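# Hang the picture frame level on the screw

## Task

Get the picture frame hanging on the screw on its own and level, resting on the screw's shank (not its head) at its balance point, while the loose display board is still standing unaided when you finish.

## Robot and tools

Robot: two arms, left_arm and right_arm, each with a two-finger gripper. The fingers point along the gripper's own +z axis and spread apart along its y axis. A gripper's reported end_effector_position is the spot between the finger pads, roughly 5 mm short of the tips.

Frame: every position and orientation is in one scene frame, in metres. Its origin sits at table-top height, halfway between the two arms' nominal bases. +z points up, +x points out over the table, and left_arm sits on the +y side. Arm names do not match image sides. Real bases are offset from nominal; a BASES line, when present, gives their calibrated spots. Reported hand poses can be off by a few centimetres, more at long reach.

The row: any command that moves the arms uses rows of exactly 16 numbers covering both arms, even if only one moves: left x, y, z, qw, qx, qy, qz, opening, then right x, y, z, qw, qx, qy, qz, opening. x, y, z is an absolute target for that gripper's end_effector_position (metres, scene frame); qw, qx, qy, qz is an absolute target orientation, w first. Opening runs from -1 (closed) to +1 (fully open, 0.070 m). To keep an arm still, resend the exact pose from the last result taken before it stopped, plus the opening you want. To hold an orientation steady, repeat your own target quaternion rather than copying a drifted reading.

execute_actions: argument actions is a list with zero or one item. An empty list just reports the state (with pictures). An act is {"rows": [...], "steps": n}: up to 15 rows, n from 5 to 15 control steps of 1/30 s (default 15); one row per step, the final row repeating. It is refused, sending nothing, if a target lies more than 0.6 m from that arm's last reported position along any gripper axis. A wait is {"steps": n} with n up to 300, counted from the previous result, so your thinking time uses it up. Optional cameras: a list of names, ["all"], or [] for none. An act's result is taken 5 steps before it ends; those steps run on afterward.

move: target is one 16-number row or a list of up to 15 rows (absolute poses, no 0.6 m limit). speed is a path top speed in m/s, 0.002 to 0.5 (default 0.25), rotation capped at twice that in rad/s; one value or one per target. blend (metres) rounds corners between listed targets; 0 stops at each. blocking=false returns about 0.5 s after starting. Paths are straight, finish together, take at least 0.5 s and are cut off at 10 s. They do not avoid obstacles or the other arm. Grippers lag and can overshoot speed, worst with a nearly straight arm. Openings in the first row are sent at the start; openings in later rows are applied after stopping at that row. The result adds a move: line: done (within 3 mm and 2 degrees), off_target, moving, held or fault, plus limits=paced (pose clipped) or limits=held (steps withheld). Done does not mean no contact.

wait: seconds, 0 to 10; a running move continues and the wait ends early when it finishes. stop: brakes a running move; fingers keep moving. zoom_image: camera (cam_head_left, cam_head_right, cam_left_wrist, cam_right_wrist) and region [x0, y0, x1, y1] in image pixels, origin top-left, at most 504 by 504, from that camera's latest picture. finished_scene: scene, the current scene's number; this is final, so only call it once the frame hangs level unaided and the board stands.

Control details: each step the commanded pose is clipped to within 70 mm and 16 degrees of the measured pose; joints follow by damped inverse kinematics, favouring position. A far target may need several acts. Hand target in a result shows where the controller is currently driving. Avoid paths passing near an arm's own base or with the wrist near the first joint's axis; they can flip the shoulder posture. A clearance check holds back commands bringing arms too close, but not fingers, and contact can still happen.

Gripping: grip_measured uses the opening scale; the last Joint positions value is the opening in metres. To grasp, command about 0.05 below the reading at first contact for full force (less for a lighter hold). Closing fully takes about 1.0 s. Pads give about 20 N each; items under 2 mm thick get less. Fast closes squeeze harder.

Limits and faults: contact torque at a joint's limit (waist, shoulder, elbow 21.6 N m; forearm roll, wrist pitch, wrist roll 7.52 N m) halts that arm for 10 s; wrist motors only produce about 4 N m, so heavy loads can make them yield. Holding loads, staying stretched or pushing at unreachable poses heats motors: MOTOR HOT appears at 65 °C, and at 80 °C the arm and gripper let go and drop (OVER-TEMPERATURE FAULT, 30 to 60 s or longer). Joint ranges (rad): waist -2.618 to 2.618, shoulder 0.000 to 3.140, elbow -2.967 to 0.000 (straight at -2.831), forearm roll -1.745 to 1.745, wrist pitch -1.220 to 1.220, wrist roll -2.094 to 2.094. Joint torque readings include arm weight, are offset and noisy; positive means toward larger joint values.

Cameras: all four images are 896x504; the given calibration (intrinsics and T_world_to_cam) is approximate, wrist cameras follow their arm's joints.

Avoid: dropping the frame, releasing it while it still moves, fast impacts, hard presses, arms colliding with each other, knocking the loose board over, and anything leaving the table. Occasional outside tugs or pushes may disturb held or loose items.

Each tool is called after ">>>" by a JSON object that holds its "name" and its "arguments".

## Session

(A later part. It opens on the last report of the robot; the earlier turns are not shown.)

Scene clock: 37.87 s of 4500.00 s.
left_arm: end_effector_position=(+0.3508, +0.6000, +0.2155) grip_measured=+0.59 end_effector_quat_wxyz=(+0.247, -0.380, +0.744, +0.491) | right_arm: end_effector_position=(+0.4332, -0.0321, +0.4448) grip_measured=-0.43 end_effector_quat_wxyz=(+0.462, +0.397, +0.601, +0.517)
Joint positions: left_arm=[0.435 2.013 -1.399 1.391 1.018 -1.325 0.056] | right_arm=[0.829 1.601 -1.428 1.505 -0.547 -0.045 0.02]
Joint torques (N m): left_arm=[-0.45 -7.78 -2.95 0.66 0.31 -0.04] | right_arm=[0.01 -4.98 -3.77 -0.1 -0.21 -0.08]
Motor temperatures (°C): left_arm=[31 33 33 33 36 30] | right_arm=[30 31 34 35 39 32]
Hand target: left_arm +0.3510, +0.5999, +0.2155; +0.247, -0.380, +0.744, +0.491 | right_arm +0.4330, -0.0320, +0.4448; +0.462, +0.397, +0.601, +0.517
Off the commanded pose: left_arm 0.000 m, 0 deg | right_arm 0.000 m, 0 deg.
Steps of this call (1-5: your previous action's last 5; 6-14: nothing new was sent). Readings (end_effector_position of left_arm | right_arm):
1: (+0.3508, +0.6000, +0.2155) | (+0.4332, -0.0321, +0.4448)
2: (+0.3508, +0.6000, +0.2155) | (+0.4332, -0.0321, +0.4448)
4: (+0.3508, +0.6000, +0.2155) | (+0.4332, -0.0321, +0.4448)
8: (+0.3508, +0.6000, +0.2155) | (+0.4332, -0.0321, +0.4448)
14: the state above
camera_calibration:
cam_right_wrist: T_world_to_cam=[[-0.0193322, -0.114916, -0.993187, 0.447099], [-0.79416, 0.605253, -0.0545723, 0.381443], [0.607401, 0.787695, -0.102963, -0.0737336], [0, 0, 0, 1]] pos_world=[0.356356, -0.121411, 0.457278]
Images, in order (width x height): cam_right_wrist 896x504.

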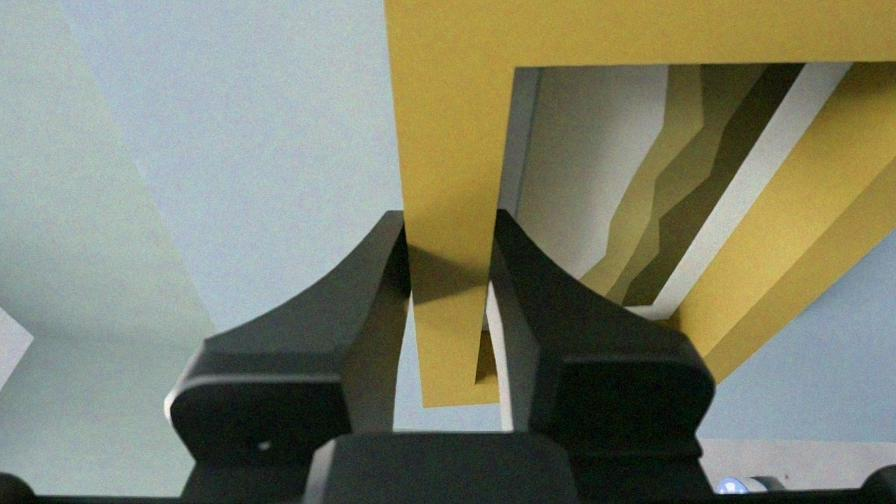

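>>> {"name": "execute_actions", "arguments": {"actions": [{"rows": [[0.3510, 0.5999, 0.2155, 0.247, -0.380, 0.744, 0.491, 0.59, 0.4330, -0.0320, 0.4448, 0.4616, 0.3970, 0.6015, 0.5174, -0.45],[0.3510, 0.5999, 0.2155, 0.247, -0.380, 0.744, 0.491, 0.59, 0.4330, -0.0320, 0.4448, 0.4616, 0.3970, 0.6015, 0.5174, -0.455],[0.3510, 0.5999, 0.2155, 0.247, -0.380, 0.744, 0.491, 0.59, 0.4330, -0.0320, 0.4448, 0.4616, 0.3970, 0.6015, 0.5174, -0.46],[0.3510, 0.5999, 0.2155, 0.247, -0.380, 0.744, 0.491, 0.59, 0.4330, -0.0320, 0.4448, 0.4616, 0.3970, 0.6015, 0.5174, -0.465],[0.3510, 0.5999, 0.2155, 0.247, -0.380, 0.744, 0.491, 0.59, 0.4330, -0.0320, 0.4448, 0.4616, 0.3970, 0.6015, 0.5174, -0.47],[0.3510, 0.5999, 0.2155, 0.247, -0.380, 0.744, 0.491, 0.59, 0.4330, -0.0320, 0.4448, 0.4616, 0.3970, 0.6015, 0.5174, -0.475],[0.3510, 0.5999, 0.2155, 0.247, -0.380, 0.744, 0.491, 0.59, 0.4330, -0.0320, 0.4448, 0.4616, 0.3970, 0.6015, 0.5174, -0.48]], "steps": 12}]}}

>>> {"name": "wait", "arguments": {"seconds": 0.3, "cameras": ["cam_right_wrist", "cam_head_left", "cam_head_right"]}}

Scene clock: 38.87 s of 4500.00 s.
left_arm: end_effector_position=(+0.3508, +0.6000, +0.2155) grip_measured=+0.59 end_effector_quat_wxyz=(+0.247, -0.380, +0.744, +0.491) | right_arm: end_effector_position=(+0.4332, -0.0321, +0.4448) grip_measured=-0.43 end_effector_quat_wxyz=(+0.462, +0.397, +0.601, +0.517)
Joint positions: left_arm=[0.435 2.013 -1.399 1.391 1.018 -1.325 0.056] | right_arm=[0.829 1.601 -1.428 1.505 -0.547 -0.045 0.02]
Joint torques (N m): left_arm=[-0.5 -7.7 -3.07 0.69 0.32 -0.03] | right_arm=[-0.48 -3.84 -3.6 -0.03 -0.2 0.05]
Motor temperatures (°C): left_arm=[31 33 33 33 36 30] | right_arm=[30 31 34 35 39 32]
Steps of this call (1-23: nothing new was sent; 24-30: this action's first 7). Readings (end_effector_position of left_arm | right_arm):
24: (+0.3508, +0.6000, +0.2155) | (+0.4332, -0.0321, +0.4448)
25: (+0.3508, +0.6000, +0.2155) | (+0.4332, -0.0321, +0.4448)
27: (+0.3508, +0.6000, +0.2155) | (+0.4332, -0.0321, +0.4448)
30: the state above

Scene clock: 39.33 s of 4500.00 s.
left_arm: end_effector_position=(+0.3508, +0.6000, +0.2155) grip_measured=+0.59 end_effector_quat_wxyz=(+0.247, -0.380, +0.744, +0.491) | right_arm: end_effector_position=(+0.4332, -0.0321, +0.4448) grip_measured=-0.43 end_effector_quat_wxyz=(+0.462, +0.397, +0.601, +0.517)
Joint positions: left_arm=[0.435 2.013 -1.399 1.391 1.018 -1.325 0.056] | right_arm=[0.829 1.601 -1.428 1.505 -0.547 -0.045 0.02]
Joint torques (N m): left_arm=[-0.43 -7.78 -2.92 0.69 0.31 -0.03] | right_arm=[-0.67 -3.51 -3.47 0.01 -0.19 0.11]
Motor temperatures (°C): left_arm=[31 33 33 33 36 30] | right_arm=[30 31 34 35 39 32]
Hand target: left_arm +0.3510, +0.5999, +0.2155; +0.247, -0.380, +0.744, +0.491 | right_arm +0.4330, -0.0320, +0.4448; +0.462, +0.397, +0.601, +0.517
Off the commanded pose: left_arm 0.000 m, 0 deg | right_arm 0.000 m, 0 deg.
Steps of this call (1-5: your previous action's last 5; 6-14: nothing new was sent). Readings (end_effector_position of left_arm | right_arm):
1: (+0.3508, +0.6000, +0.2155) | (+0.4332, -0.0321, +0.4448)
2: (+0.3508, +0.6000, +0.2155) | (+0.4332, -0.0321, +0.4448)
4: (+0.3508, +0.6000, +0.2155) | (+0.4332, -0.0321, +0.4448)
8: (+0.3508, +0.6000, +0.2155) | (+0.4332, -0.0321, +0.4448)
14: the state above
camera_calibration:
cam_right_wrist: T_world_to_cam=[[-0.0193322, -0.114916, -0.993187, 0.447099], [-0.79416, 0.605253, -0.0545723, 0.381443], [0.607401, 0.787695, -0.102963, -0.0737336], [0, 0, 0, 1]] pos_world=[0.356356, -0.121411, 0.457278]
Images, in order (width x height): cam_head_left 896x504, cam_head_right 896x504, cam_right_wrist 896x504.

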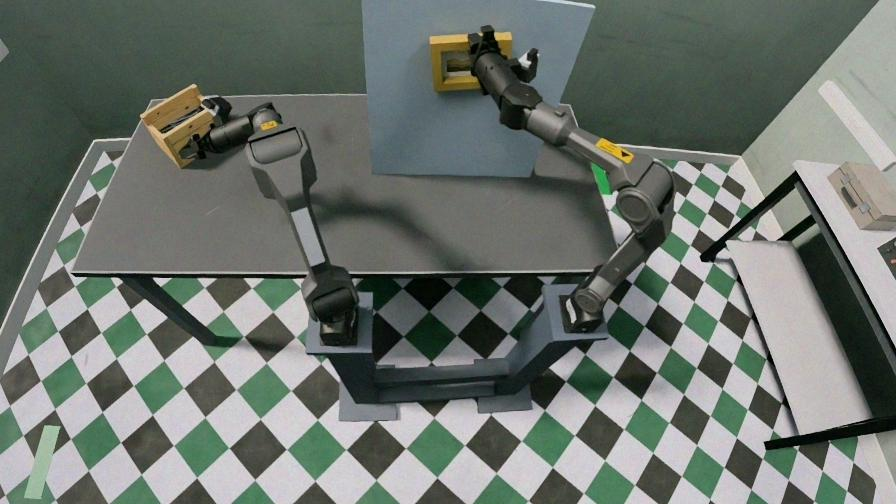

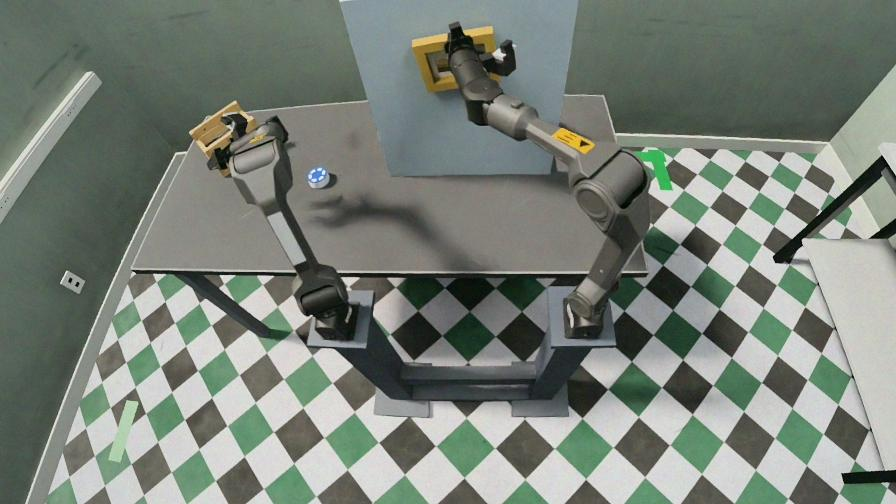

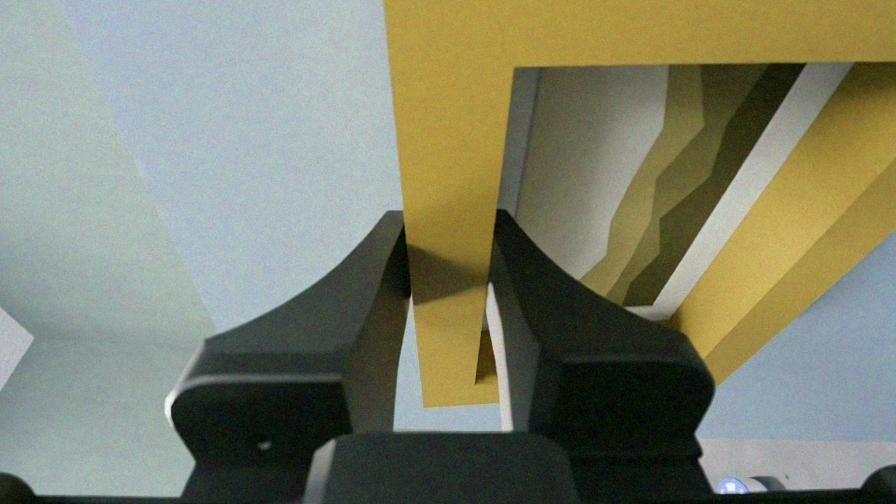

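>>> {"name": "move", "arguments": {"target": [0.3510, 0.5999, 0.2155, 0.247, -0.380, 0.744, 0.491, 0.59, 0.4332, -0.0315, 0.4488, 0.4616, 0.3970, 0.6015, 0.5174, -0.48], "speed": 0.02, "cameras": ["cam_right_wrist", "cam_head_left"]}}

Scene clock: 40.30 s of 4500.00 s.
left_arm: end_effector_position=(+0.3508, +0.6000, +0.2155) grip_measured=+0.59 end_effector_quat_wxyz=(+0.247, -0.380, +0.744, +0.491) | right_arm: end_effector_position=(+0.4336, -0.0313, +0.4472) grip_measured=-0.44 end_effector_quat_wxyz=(+0.461, +0.398, +0.602, +0.516)
Joint positions: left_arm=[0.435 2.013 -1.399 1.391 1.018 -1.325 0.056] | right_arm=[0.83 1.604 -1.445 1.534 -0.547 -0.076 0.02]
Joint torques (N m): left_arm=[-0.52 -7.79 -2.8 0.69 0.26 -0.02] | right_arm=[-0.37 -7.41 -6.01 -1.39 -0.11 -0.15]
Motor temperatures (°C): left_arm=[31 33 33 33 36 30] | right_arm=[30 31 34 35 39 32]
Hand target: left_arm +0.3510, +0.5999, +0.2155; +0.247, -0.380, +0.744, +0.491 | right_arm +0.4332, -0.0315, +0.4488; +0.462, +0.397, +0.601, +0.517
Off the commanded pose: left_arm 0.000 m, 0 deg | right_arm 0.002 m, 0 deg.
Kept back: nothing.
move: done
camera_calibration:
cam_right_wrist: T_world_to_cam=[[-0.0229957, -0.115772, -0.99301, 0.451061], [-0.794313, 0.605265, -0.0521718, 0.38037], [0.607074, 0.787561, -0.105878, -0.0728339], [0, 0, 0, 1]] pos_world=[0.356721, -0.120643, 0.46004]
Images, in order (width x height): cam_head_left 896x504, cam_right_wrist 896x504.

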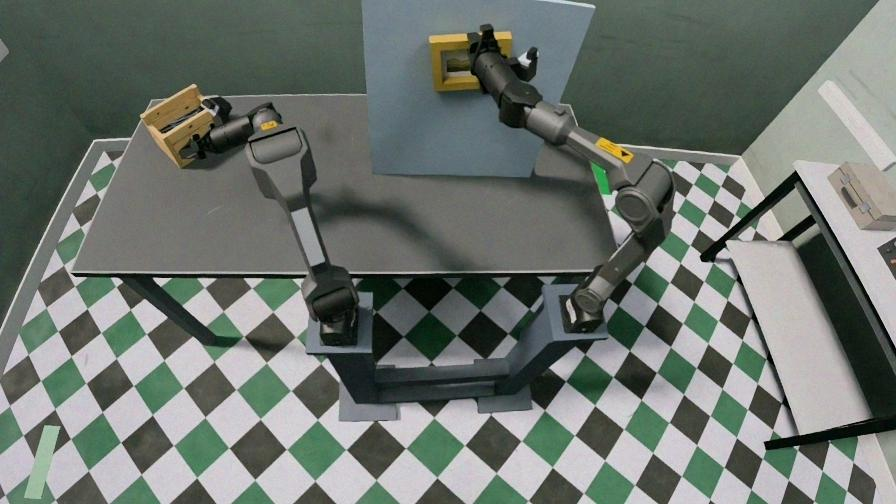

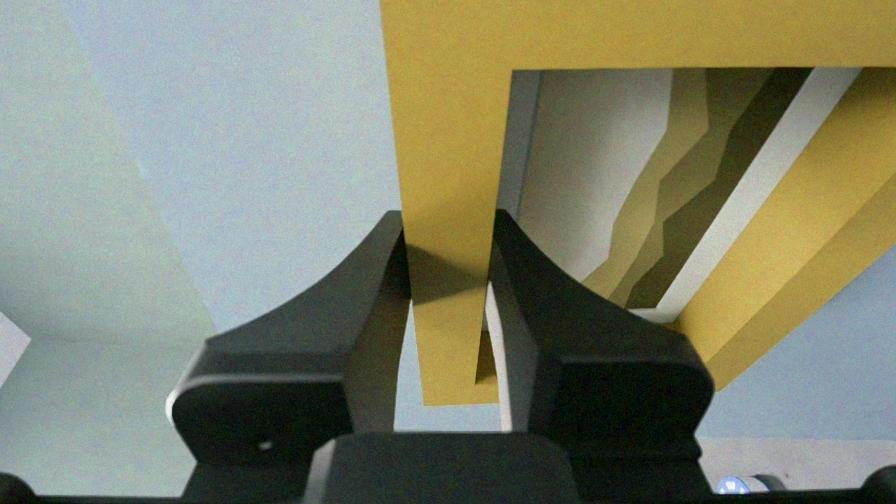

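>>> {"name": "move", "arguments": {"target": [0.3510, 0.5999, 0.2155, 0.247, -0.380, 0.744, 0.491, 0.59, 0.4332, -0.0309, 0.4528, 0.4616, 0.3970, 0.6015, 0.5174, -0.48], "speed": 0.02, "cameras": ["cam_right_wrist", "cam_head_left"]}}

Scene clock: 41.47 s of 4500.00 s.
left_arm: end_effector_position=(+0.3508, +0.6000, +0.2155) grip_measured=+0.59 end_effector_quat_wxyz=(+0.247, -0.380, +0.744, +0.491) | right_arm: end_effector_position=(+0.4331, -0.0309, +0.4532) grip_measured=-0.44 end_effector_quat_wxyz=(+0.462, +0.397, +0.601, +0.518)
Joint positions: left_arm=[0.435 2.013 -1.399 1.391 1.018 -1.325 0.056] | right_arm=[0.831 1.604 -1.465 1.559 -0.548 -0.108 0.02]
Joint torques (N m): left_arm=[-0.51 -8.03 -2.96 0.69 0.29 0] | right_arm=[0.65 -6.35 -5.29 -1.07 -0.17 -0.05]
Motor temperatures (°C): left_arm=[31 33 33 33 36 30] | right_arm=[30 31 34 35 39 32]
Hand target: left_arm +0.3510, +0.5999, +0.2155; +0.247, -0.380, +0.744, +0.491 | right_arm +0.4332, -0.0309, +0.4528; +0.462, +0.397, +0.601, +0.517
Off the commanded pose: left_arm 0.000 m, 0 deg | right_arm 0.000 m, 0 deg.
Kept back: nothing.
move: done
camera_calibration:
cam_right_wrist: T_world_to_cam=[[-0.0187734, -0.114659, -0.993228, 0.455387], [-0.794449, 0.604853, -0.0548085, 0.381301], [0.607041, 0.788039, -0.102446, -0.0737552], [0, 0, 0, 1]] pos_world=[0.356245, -0.120295, 0.465645]
Images, in order (width x height): cam_head_left 896x504, cam_right_wrist 896x504.

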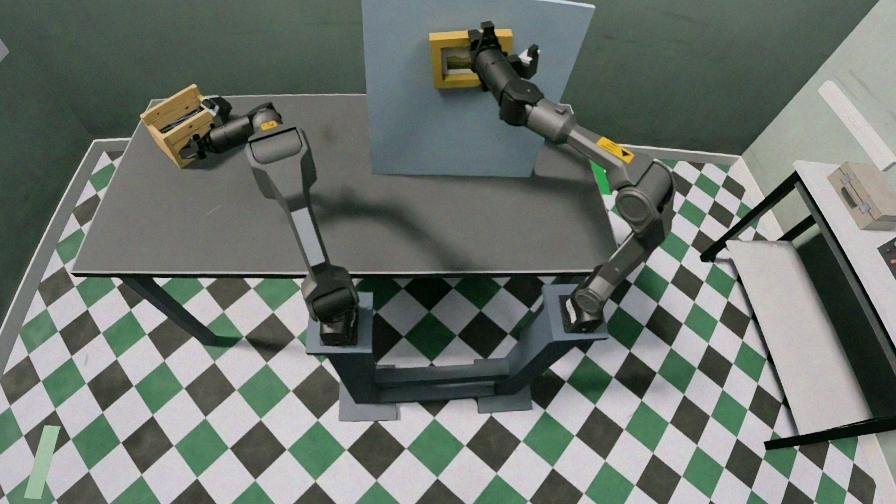

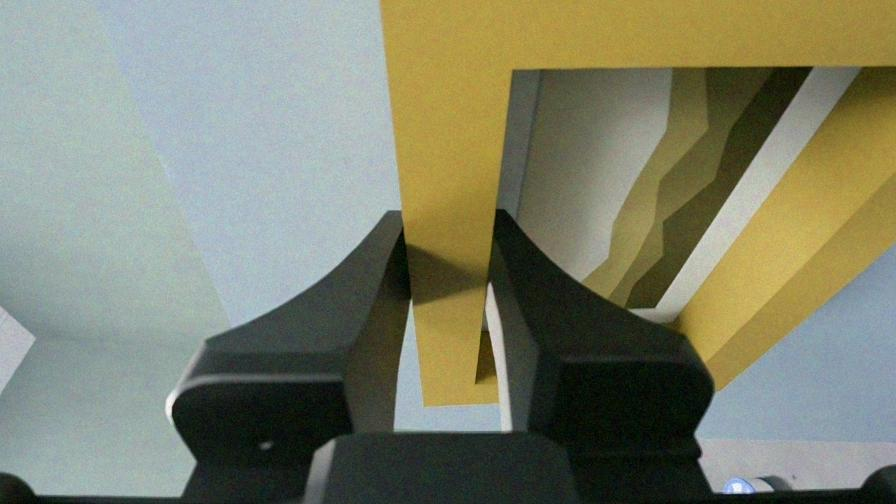

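>>> {"name": "move", "arguments": {"target": [[0.3510, 0.5999, 0.2155, 0.247, -0.380, 0.744, 0.491, 0.59, 0.4332, -0.0309, 0.475, 0.4616, 0.3970, 0.6015, 0.5174, -0.48],[0.3510, 0.5999, 0.2155, 0.247, -0.380, 0.744, 0.491, 0.59, 0.3832, -0.0309, 0.475, 0.4616, 0.3970, 0.6015, 0.5174, -0.48]], "speed": 0.04, "blend": 0.01, "cameras": ["cam_right_wrist", "cam_head_left", "cam_head_right"]}}

Scene clock: 44.07 s of 4500.00 s.
left_arm: end_effector_position=(+0.3508, +0.6000, +0.2155) grip_measured=+0.59 end_effector_quat_wxyz=(+0.247, -0.380, +0.744, +0.491) | right_arm: end_effector_position=(+0.3829, -0.0309, +0.4749) grip_measured=-0.44 end_effector_quat_wxyz=(+0.461, +0.397, +0.601, +0.517)
Joint positions: left_arm=[0.435 2.013 -1.399 1.391 1.018 -1.325 0.056] | right_arm=[0.968 1.495 -1.429 1.659 -0.687 -0.227 0.02]
Joint torques (N m): left_arm=[-0.52 -8 -2.74 0.74 0.24 0] | right_arm=[-0.55 -6.28 -4.84 -1.34 0.19 0.06]
Motor temperatures (°C): left_arm=[31 33 33 33 36 30] | right_arm=[30 31 34 35 39 32]
Hand target: left_arm +0.3510, +0.5999, +0.2155; +0.247, -0.380, +0.744, +0.491 | right_arm +0.3832, -0.0309, +0.4750; +0.462, +0.397, +0.601, +0.517
Off the commanded pose: left_arm 0.000 m, 0 deg | right_arm 0.000 m, 0 deg.
Kept back: nothing.
move: done
camera_calibration:
cam_right_wrist: T_world_to_cam=[[-0.0199138, -0.114656, -0.993206, 0.476452], [-0.794318, 0.605104, -0.0539274, 0.342123], [0.607176, 0.787847, -0.103123, -0.0408444], [0, 0, 0, 1]] pos_world=[0.306042, -0.120213, 0.487452]
Images, in order (width x height): cam_head_left 896x504, cam_head_right 896x504, cam_right_wrist 896x504.

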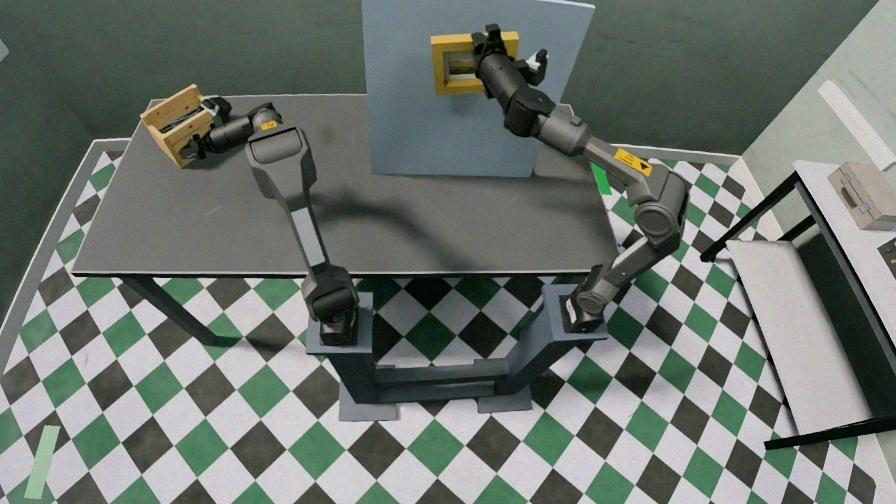

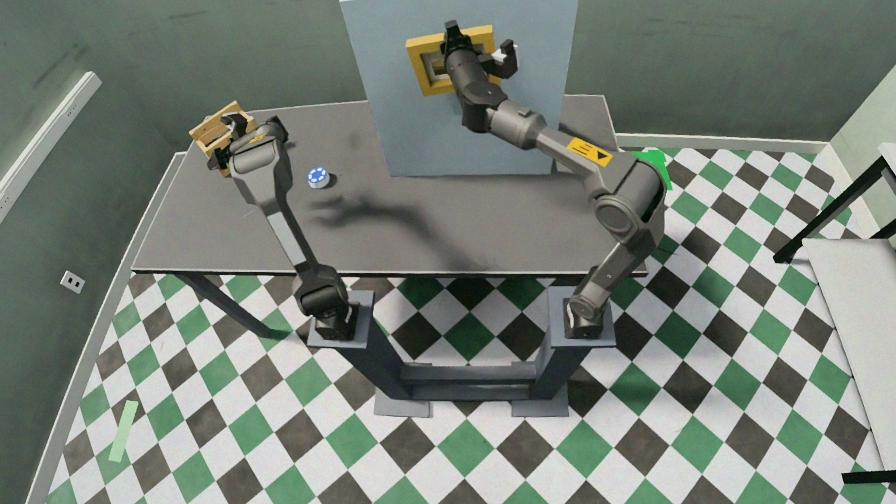

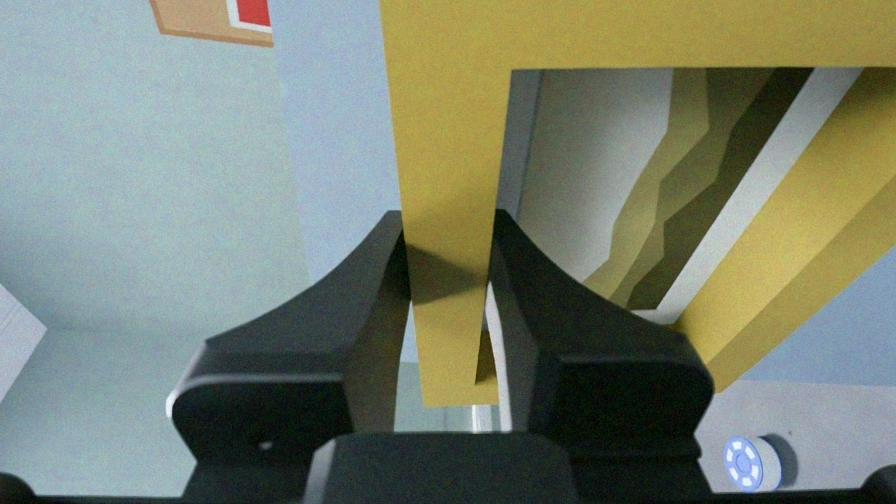

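>>> {"name": "move", "arguments": {"target": [0.3510, 0.5999, 0.2155, 0.247, -0.380, 0.744, 0.491, 0.59, 0.33, -0.17, 0.43, 0.2706, 0.2706, 0.6533, 0.6533, -0.48], "speed": 0.12}}

>>> {"name": "zoom_image", "arguments": {"camera": "cam_head_left", "region": [120, 60, 300, 200]}}

>>> {"name": "zoom_image", "arguments": {"camera": "cam_head_right", "region": [350, 0, 590, 190]}}

>>> {"name": "zoom_image", "arguments": {"camera": "cam_head_left", "region": [350, 0, 590, 190]}}

Scene clock: 47.87 s of 4500.00 s.
left_arm: end_effector_position=(+0.3508, +0.6000, +0.2155) grip_measured=+0.59 end_effector_quat_wxyz=(+0.247, -0.380, +0.744, +0.491) | right_arm: end_effector_position=(+0.3300, -0.1701, +0.4300) grip_measured=-0.44 end_effector_quat_wxyz=(+0.270, +0.271, +0.653, +0.653)
Joint positions: left_arm=[0.435 2.013 -1.399 1.391 1.018 -1.325 0.056] | right_arm=[-0.117 1.119 -0.894 1.674 0.933 -0.171 0.02]
Joint torques (N m): left_arm=[-0.23 -7.98 -2.66 0.76 0.19 0] | right_arm=[0.73 -2.6 -4.92 1.3 0.07 -0.16]
Motor temperatures (°C): left_arm=[31 33 33 33 36 30] | right_arm=[30 31 34 35 39 32]
Hand target: left_arm +0.3510, +0.5999, +0.2155; +0.247, -0.380, +0.744, +0.491 | right_arm +0.3300, -0.1700, +0.4300; +0.271, +0.271, +0.653, +0.653
Off the commanded pose: left_arm 0.000 m, 0 deg | right_arm 0.000 m, 0 deg.
Kept back: nothing.
move: done
camera_calibration:
cam_left_wrist: T_world_to_cam=[[0.800828, -0.211141, -0.560441, -0.0299425], [-0.482033, -0.782587, -0.393956, 0.724194], [-0.355414, 0.585642, -0.728494, 0.0520087], [0, 0, 0, 1]] pos_world=[0.391549, 0.529965, 0.306408]
cam_right_wrist: T_world_to_cam=[[-0.0345049, 0.0208888, -0.999186, 0.445259], [-0.991084, 0.128027, 0.0369016, 0.326635], [0.128693, 0.991551, 0.016285, 0.237542], [0, 0, 0, 1]] pos_world=[0.308516, -0.286654, 0.428975]

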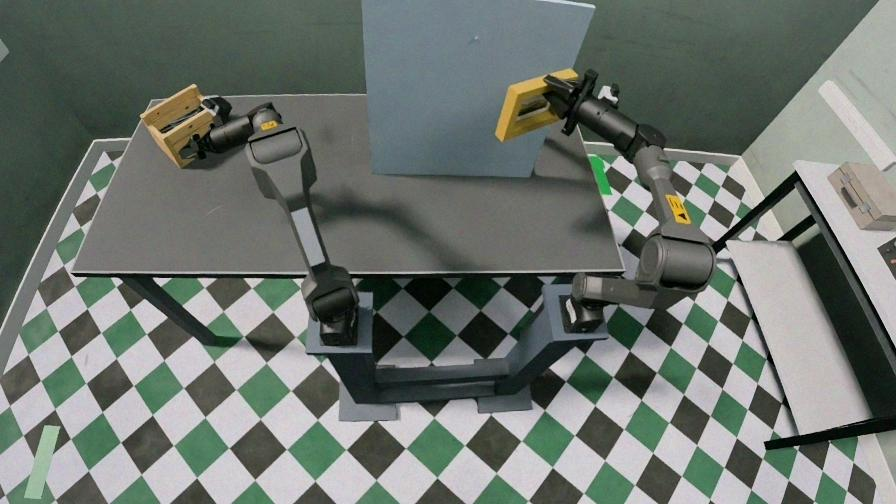

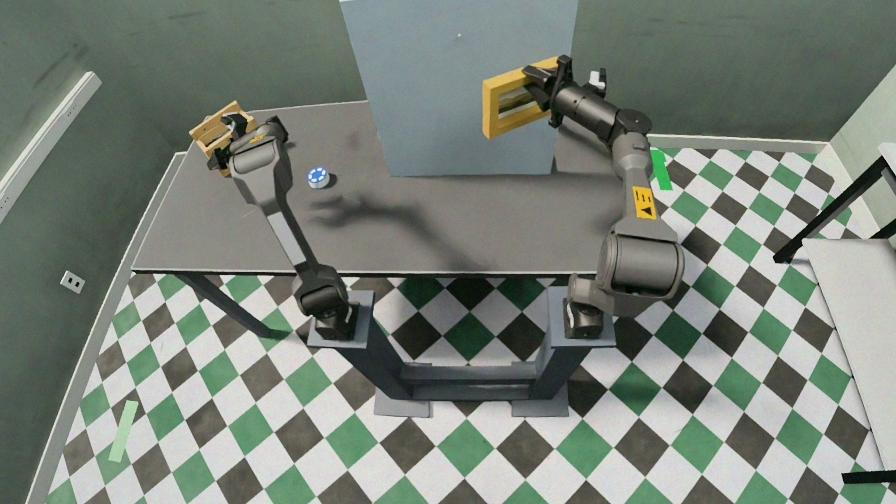

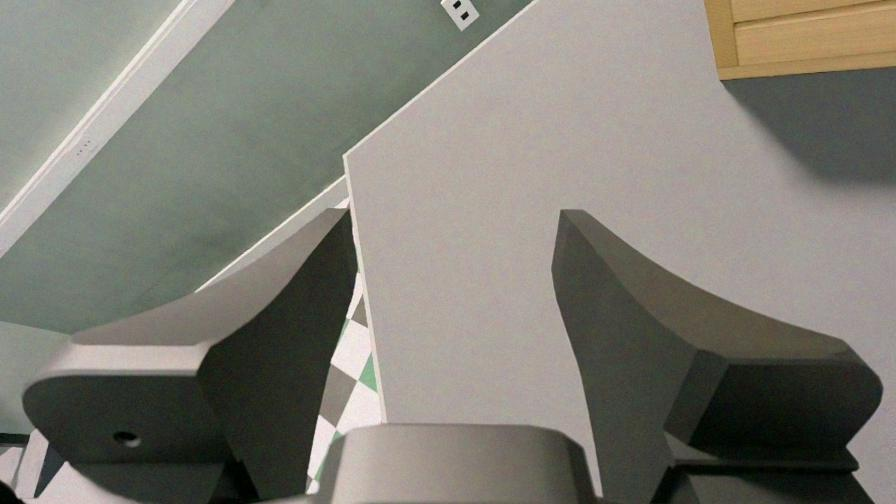

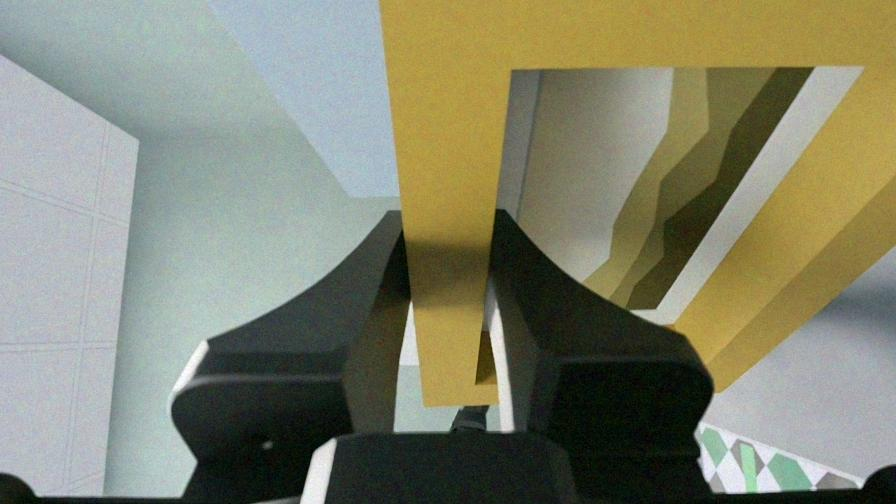

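Scaled by 2.800 from the camera's 896x504 image, which has a finer 1280x720 frame.

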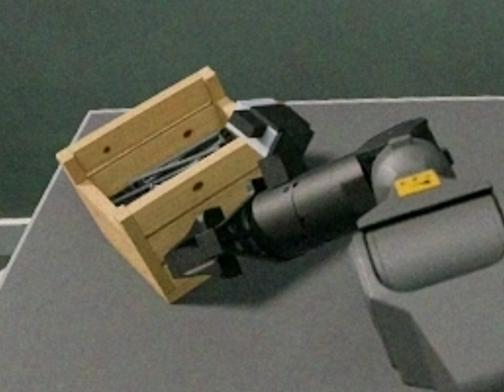

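Scaled by 2.100 from the camera's 896x504 image, which has a finer 1280x720 frame.

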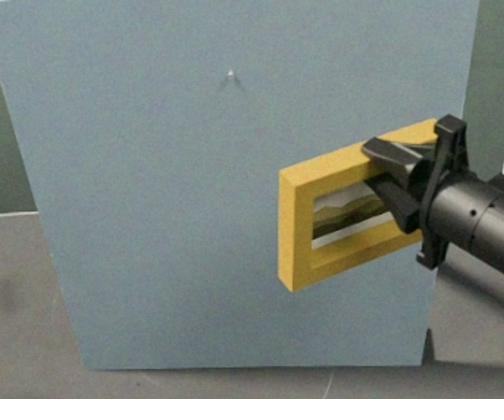

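Scaled by 2.100 from the camera's 896x504 image, which has a finer 1280x720 frame.

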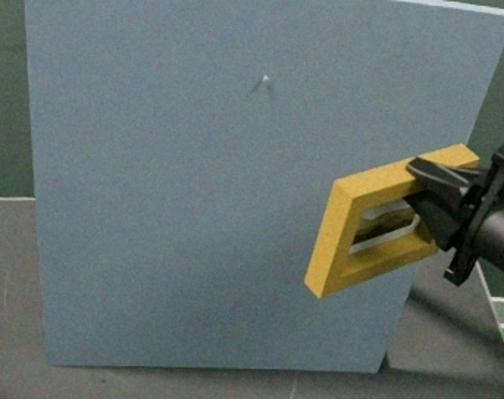

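>>> {"name": "zoom_image", "arguments": {"camera": "cam_head_left", "region": [456, 22, 496, 52]}}

>>> {"name": "zoom_image", "arguments": {"camera": "cam_head_right", "region": [440, 20, 480, 50]}}

Scaled by 12.600 from the camera's 896x504 image, which has a finer 1280x720 frame.

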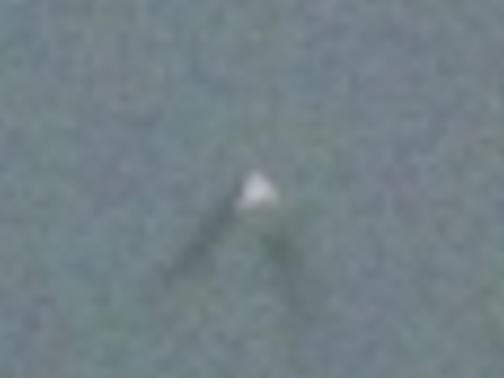

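Scaled by 12.600 from the camera's 896x504 image, which has a finer 1280x720 frame.

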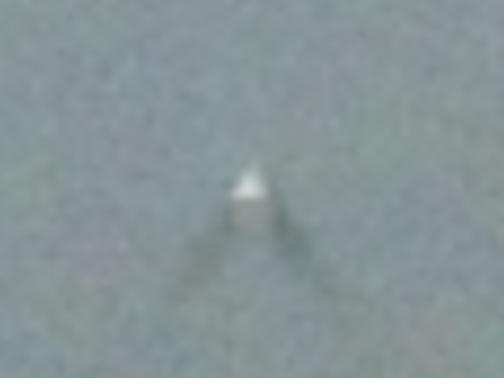

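>>> {"name": "move", "arguments": {"target": [[0.33, 0.36, 0.36, 0.6903, -0.153, 0.6903, 0.153, 0.59, 0.33, -0.17, 0.43, 0.2706, 0.2706, 0.6533, 0.6533, -0.48],[0.345, 0.06, 0.42, 0.7698, 0.1962, 0.539, -0.2802, 0.59, 0.33, -0.17, 0.43, 0.2706, 0.2706, 0.6533, 0.6533, -0.48]], "speed": 0.3, "blend": 0.08, "cameras": ["cam_left_wrist", "cam_head_left"]}}

Scene clock: 59.97 s of 4500.00 s.
left_arm: end_effector_position=(+0.3449, +0.0596, +0.4200) grip_measured=+0.59 end_effector_quat_wxyz=(+0.770, +0.197, +0.539, -0.280) | right_arm: end_effector_position=(+0.3300, -0.1701, +0.4300) grip_measured=-0.44 end_effector_quat_wxyz=(+0.270, +0.271, +0.653, +0.653)
Joint positions: left_arm=[-0.225 1.295 -0.67 0.531 -0.995 -0.48 0.056] | right_arm=[-0.117 1.119 -0.894 1.674 0.933 -0.171 0.02]
Joint torques (N m): left_arm=[0.48 -3.83 -2.8 -0.23 -0.94 -0.21] | right_arm=[0.7 -3.89 -5.45 1.36 0.09 0.14]
Motor temperatures (°C): left_arm=[31 33 33 33 36 30] | right_arm=[30 31 34 35 38 32]
Hand target: left_arm +0.3450, +0.0600, +0.4200; +0.770, +0.196, +0.539, -0.280 | right_arm +0.3300, -0.1700, +0.4300; +0.271, +0.271, +0.653, +0.653
Off the commanded pose: left_arm 0.000 m, 0 deg | right_arm 0.000 m, 0 deg.
Kept back: nothing.
move: done; limits=paced
camera_calibration:
cam_left_wrist: T_world_to_cam=[[-0.623638, -0.781707, -0.00306444, 0.266501], [-0.187902, 0.153709, -0.970086, 0.463665], [0.758794, -0.604407, -0.242743, -0.0019794], [0, 0, 0, 1]] pos_world=[0.254825, 0.13586, 0.450131]
Images, in order (width x height): cam_head_left 896x504, cam_left_wrist 896x504.

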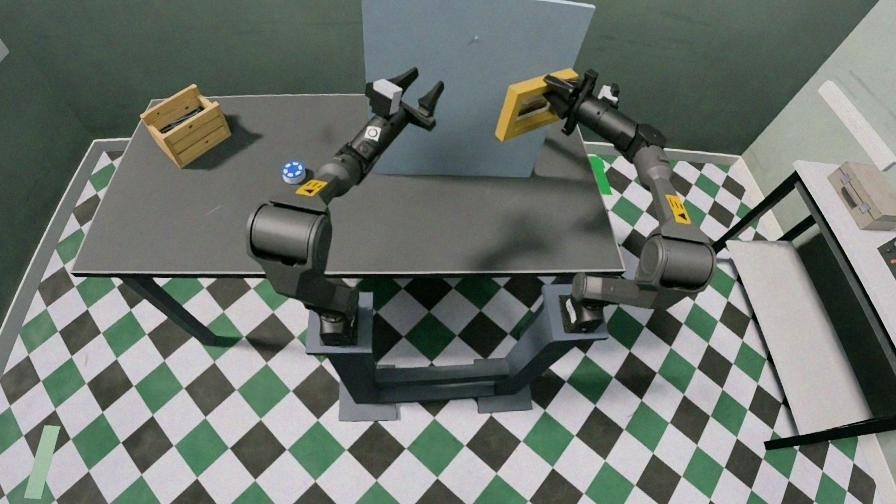

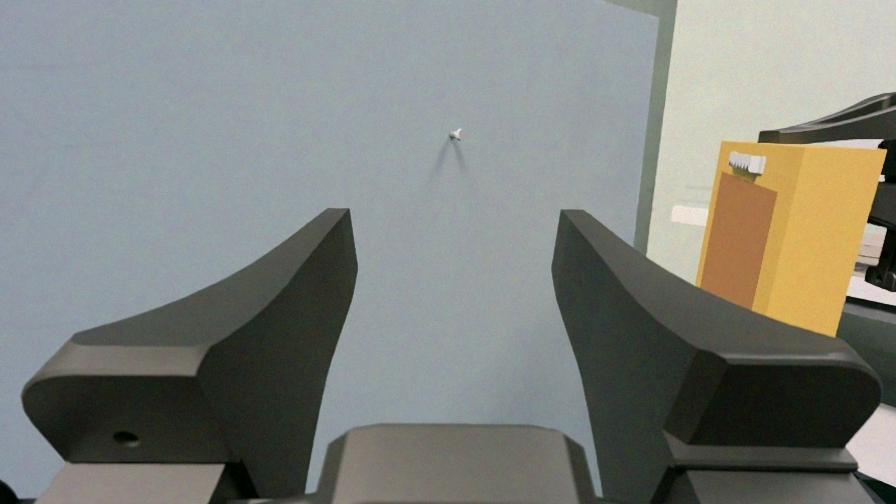

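Excellent view. Zoom on both.

>>> {"name": "zoom_image", "arguments": {"camera": "cam_left_wrist", "region": [690, 120, 810, 220]}}

>>> {"name": "zoom_image", "arguments": {"camera": "cam_left_wrist", "region": [425, 110, 485, 160]}}

>>> {"name": "zoom_image", "arguments": {"camera": "cam_left_wrist", "region": [680, 110, 896, 350]}}

Scaled by 4.200 from the camera's 896x504 image, which has a finer 1280x720 frame.

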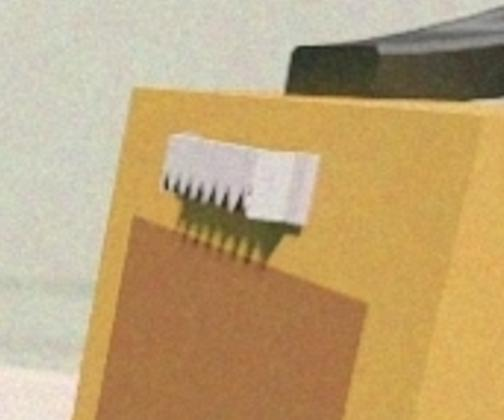

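Scaled by 8.400 from the camera's 896x504 image, which has a finer 1280x720 frame.

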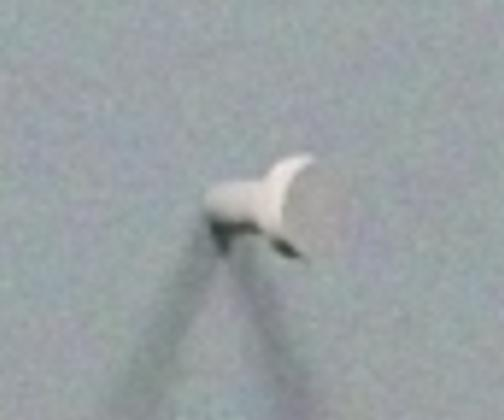

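Scaled by 2.100 from the camera's 896x504 image, which has a finer 1280x720 frame.

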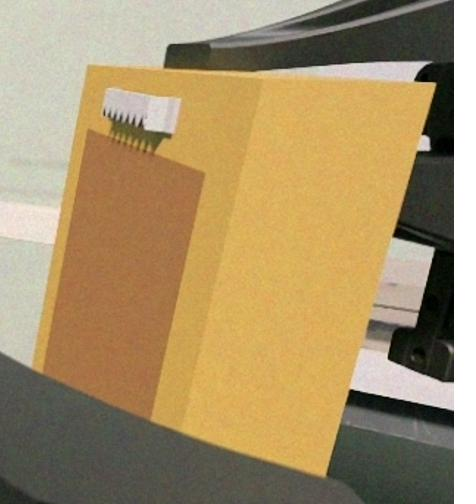

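>>> {"name": "move", "arguments": {"target": [0.345, 0.06, 0.42, 0.7698, 0.1962, 0.539, -0.2802, -0.8, 0.335, -0.082, 0.435, 0.183, 0.183, 0.683, 0.683, -0.48], "speed": 0.1, "cameras": ["cam_left_wrist", "cam_head_left"]}}

>>> {"name": "zoom_image", "arguments": {"camera": "cam_left_wrist", "region": [560, 50, 896, 310]}}

Scene clock: 65.07 s of 4500.00 s.
left_arm: end_effector_position=(+0.3450, +0.0599, +0.4200) grip_measured=-0.80 end_effector_quat_wxyz=(+0.770, +0.196, +0.539, -0.280) | right_arm: end_effector_position=(+0.3350, -0.0815, +0.4349) grip_measured=-0.44 end_effector_quat_wxyz=(+0.182, +0.183, +0.683, +0.683)
Joint positions: left_arm=[-0.224 1.295 -0.67 0.531 -0.995 -0.48 0.007] | right_arm=[0.166 1.307 -1.056 1.698 0.917 -0.207 0.02]
Joint torques (N m): left_arm=[0.39 -5.01 -3.55 -0.29 -0.96 -0.17] | right_arm=[-0.46 -5.42 -4.7 1.32 0.25 -0.19]
Motor temperatures (°C): left_arm=[31 33 33 33 36 30] | right_arm=[29 31 34 36 38 32]
Hand target: left_arm +0.3450, +0.0600, +0.4200; +0.770, +0.196, +0.539, -0.280 | right_arm +0.3350, -0.0820, +0.4350; +0.183, +0.183, +0.683, +0.683
Off the commanded pose: left_arm 0.000 m, 0 deg | right_arm 0.000 m, 0 deg.
Kept back: nothing.
move: done
camera_calibration:
cam_left_wrist: T_world_to_cam=[[-0.622956, -0.782251, -0.00306444, 0.266627], [-0.188036, 0.153545, -0.970086, 0.463704], [0.759321, -0.603744, -0.242743, -0.00213785], [0, 0, 0, 1]] pos_world=[0.254913, 0.136079, 0.450131]
Images, in order (width x height): cam_head_left 896x504, cam_left_wrist 896x504.

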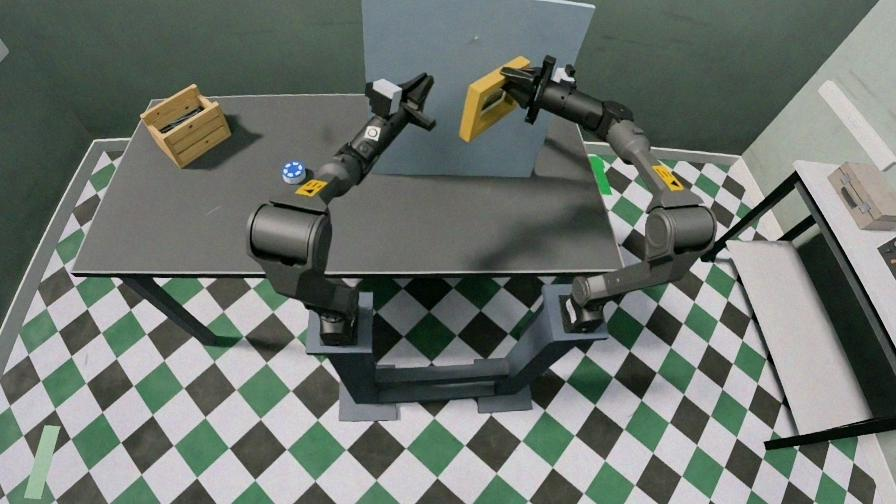

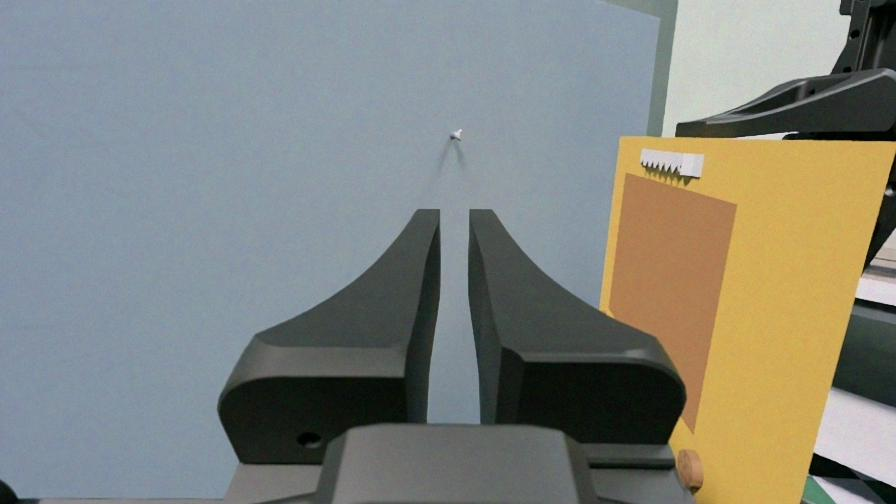

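Scaled by 1.500 from the camera's 896x504 image, which has a finer 1280x720 frame.

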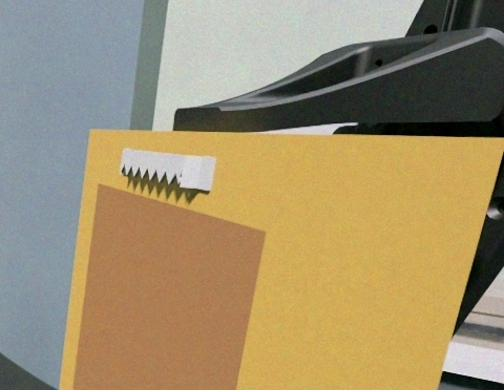

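>>> {"name": "zoom_image", "arguments": {"camera": "cam_left_wrist", "region": [615, 130, 745, 210]}}

>>> {"name": "zoom_image", "arguments": {"camera": "cam_left_wrist", "region": [632, 140, 712, 190]}}

Scaled by 3.877 from the camera's 896x504 image, which has a finer 1280x720 frame.

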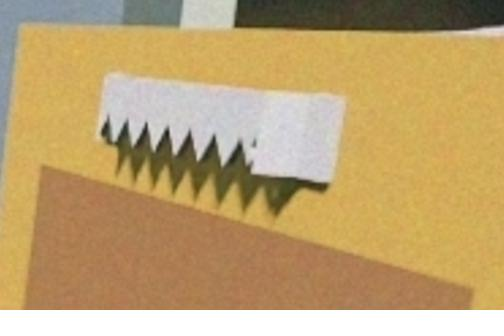

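Scaled by 6.300 from the camera's 896x504 image, which has a finer 1280x720 frame.

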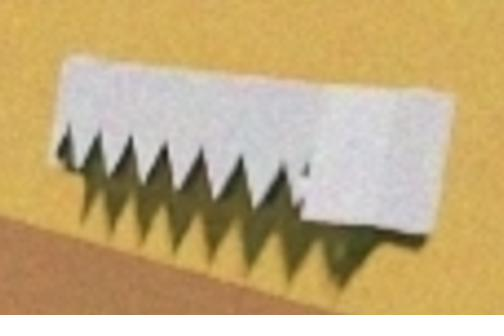

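>>> {"name": "move", "arguments": {"target": [0.34, 0.22, 0.42, 0.8067, 0.0996, 0.5649, -0.1422, -0.8, 0.383, -0.0387, 0.478, 0.4422, 0.4187, 0.5519, 0.5699, -0.48], "speed": 0.15}}

Scene clock: 77.73 s of 4500.00 s.
left_arm: end_effector_position=(+0.3399, +0.2204, +0.4200) grip_measured=-0.80 end_effector_quat_wxyz=(+0.807, +0.099, +0.565, -0.142) | right_arm: end_effector_position=(+0.3831, -0.0384, +0.4780) grip_measured=-0.44 end_effector_quat_wxyz=(+0.442, +0.419, +0.552, +0.570)
Joint positions: left_arm=[0.378 1.151 -0.564 0.77 -1.098 -0.708 0.007] | right_arm=[0.948 1.468 -1.344 1.458 -0.667 0.101 0.02]
Joint torques (N m): left_arm=[-0.61 -3.09 -3.02 -0.44 -1.08 -0.08] | right_arm=[-0.44 -6.63 -4.67 -1.34 -0.05 0.06]
Motor temperatures (°C): left_arm=[31 33 33 33 36 30] | right_arm=[29 31 34 36 38 32]
Hand target: left_arm +0.3400, +0.2200, +0.4200; +0.807, +0.100, +0.565, -0.142 | right_arm +0.3830, -0.0387, +0.4780; +0.442, +0.419, +0.552, +0.570
Off the commanded pose: left_arm 0.000 m, 0 deg | right_arm 0.000 m, 0 deg.
Kept back: nothing.
move: done
camera_calibration:
cam_left_wrist: T_world_to_cam=[[-0.316514, -0.948585, -0.00239361, 0.321199], [-0.229777, 0.0791172, -0.970022, 0.468677], [0.920338, -0.306475, -0.243004, -0.0215109], [0, 0, 0, 1]] pos_world=[0.229152, 0.261012, 0.450169]
cam_right_wrist: T_world_to_cam=[[0.0219315, 0.0350324, -0.999146, 0.471207], [-0.794992, 0.606607, 0.00381875, 0.319707], [0.606223, 0.794229, 0.0411543, -0.103019], [0, 0, 0, 1]] pos_world=[0.306283, -0.128623, 0.473823]

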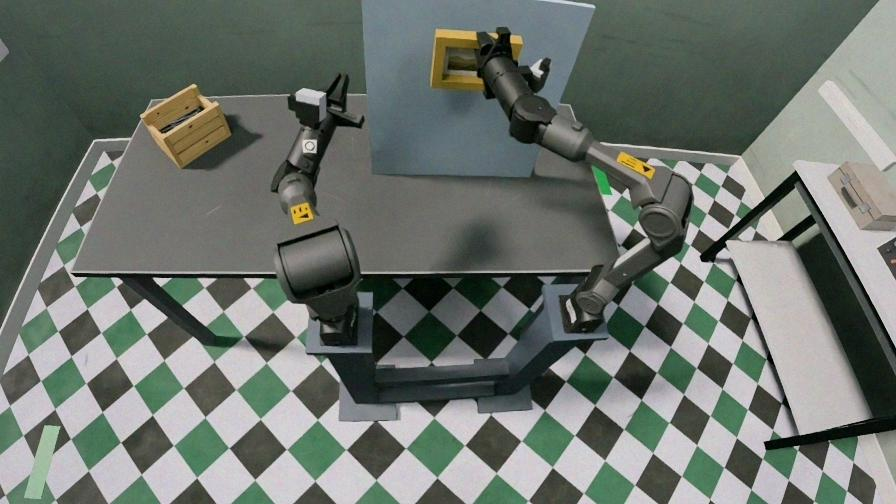

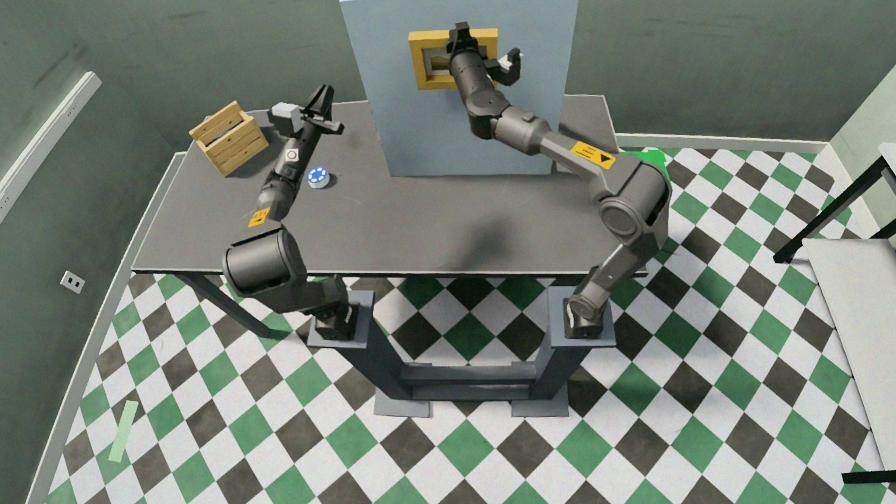

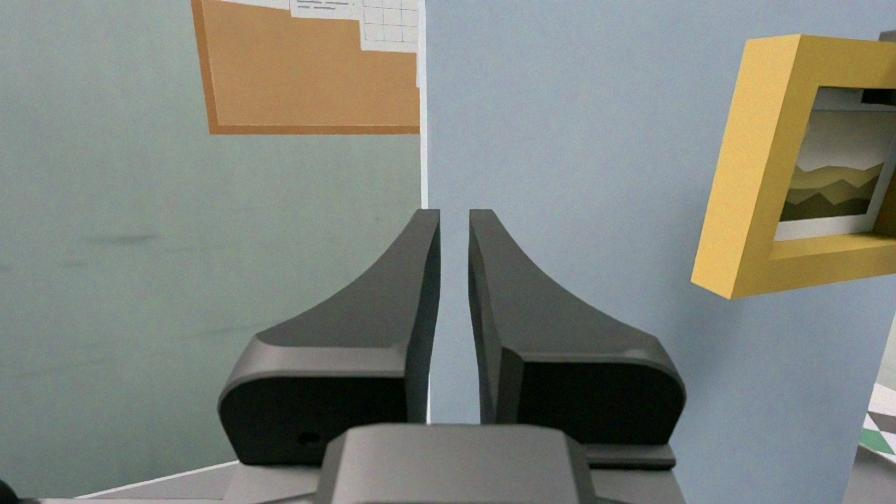

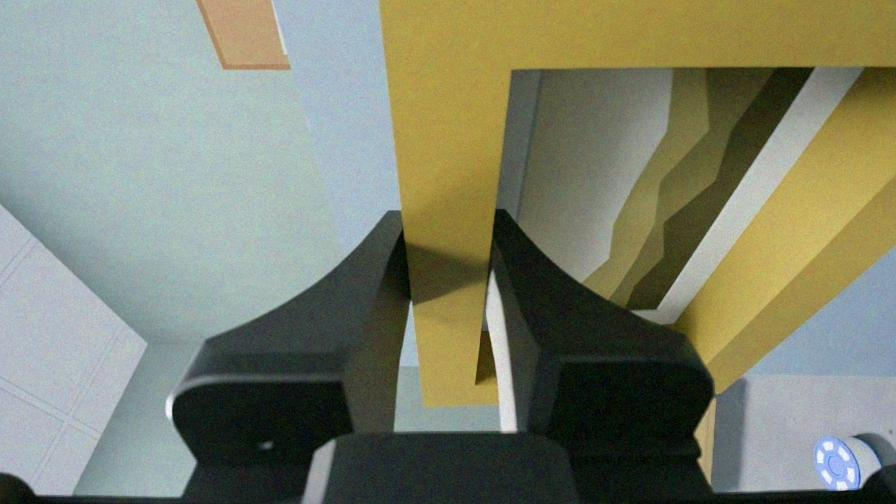

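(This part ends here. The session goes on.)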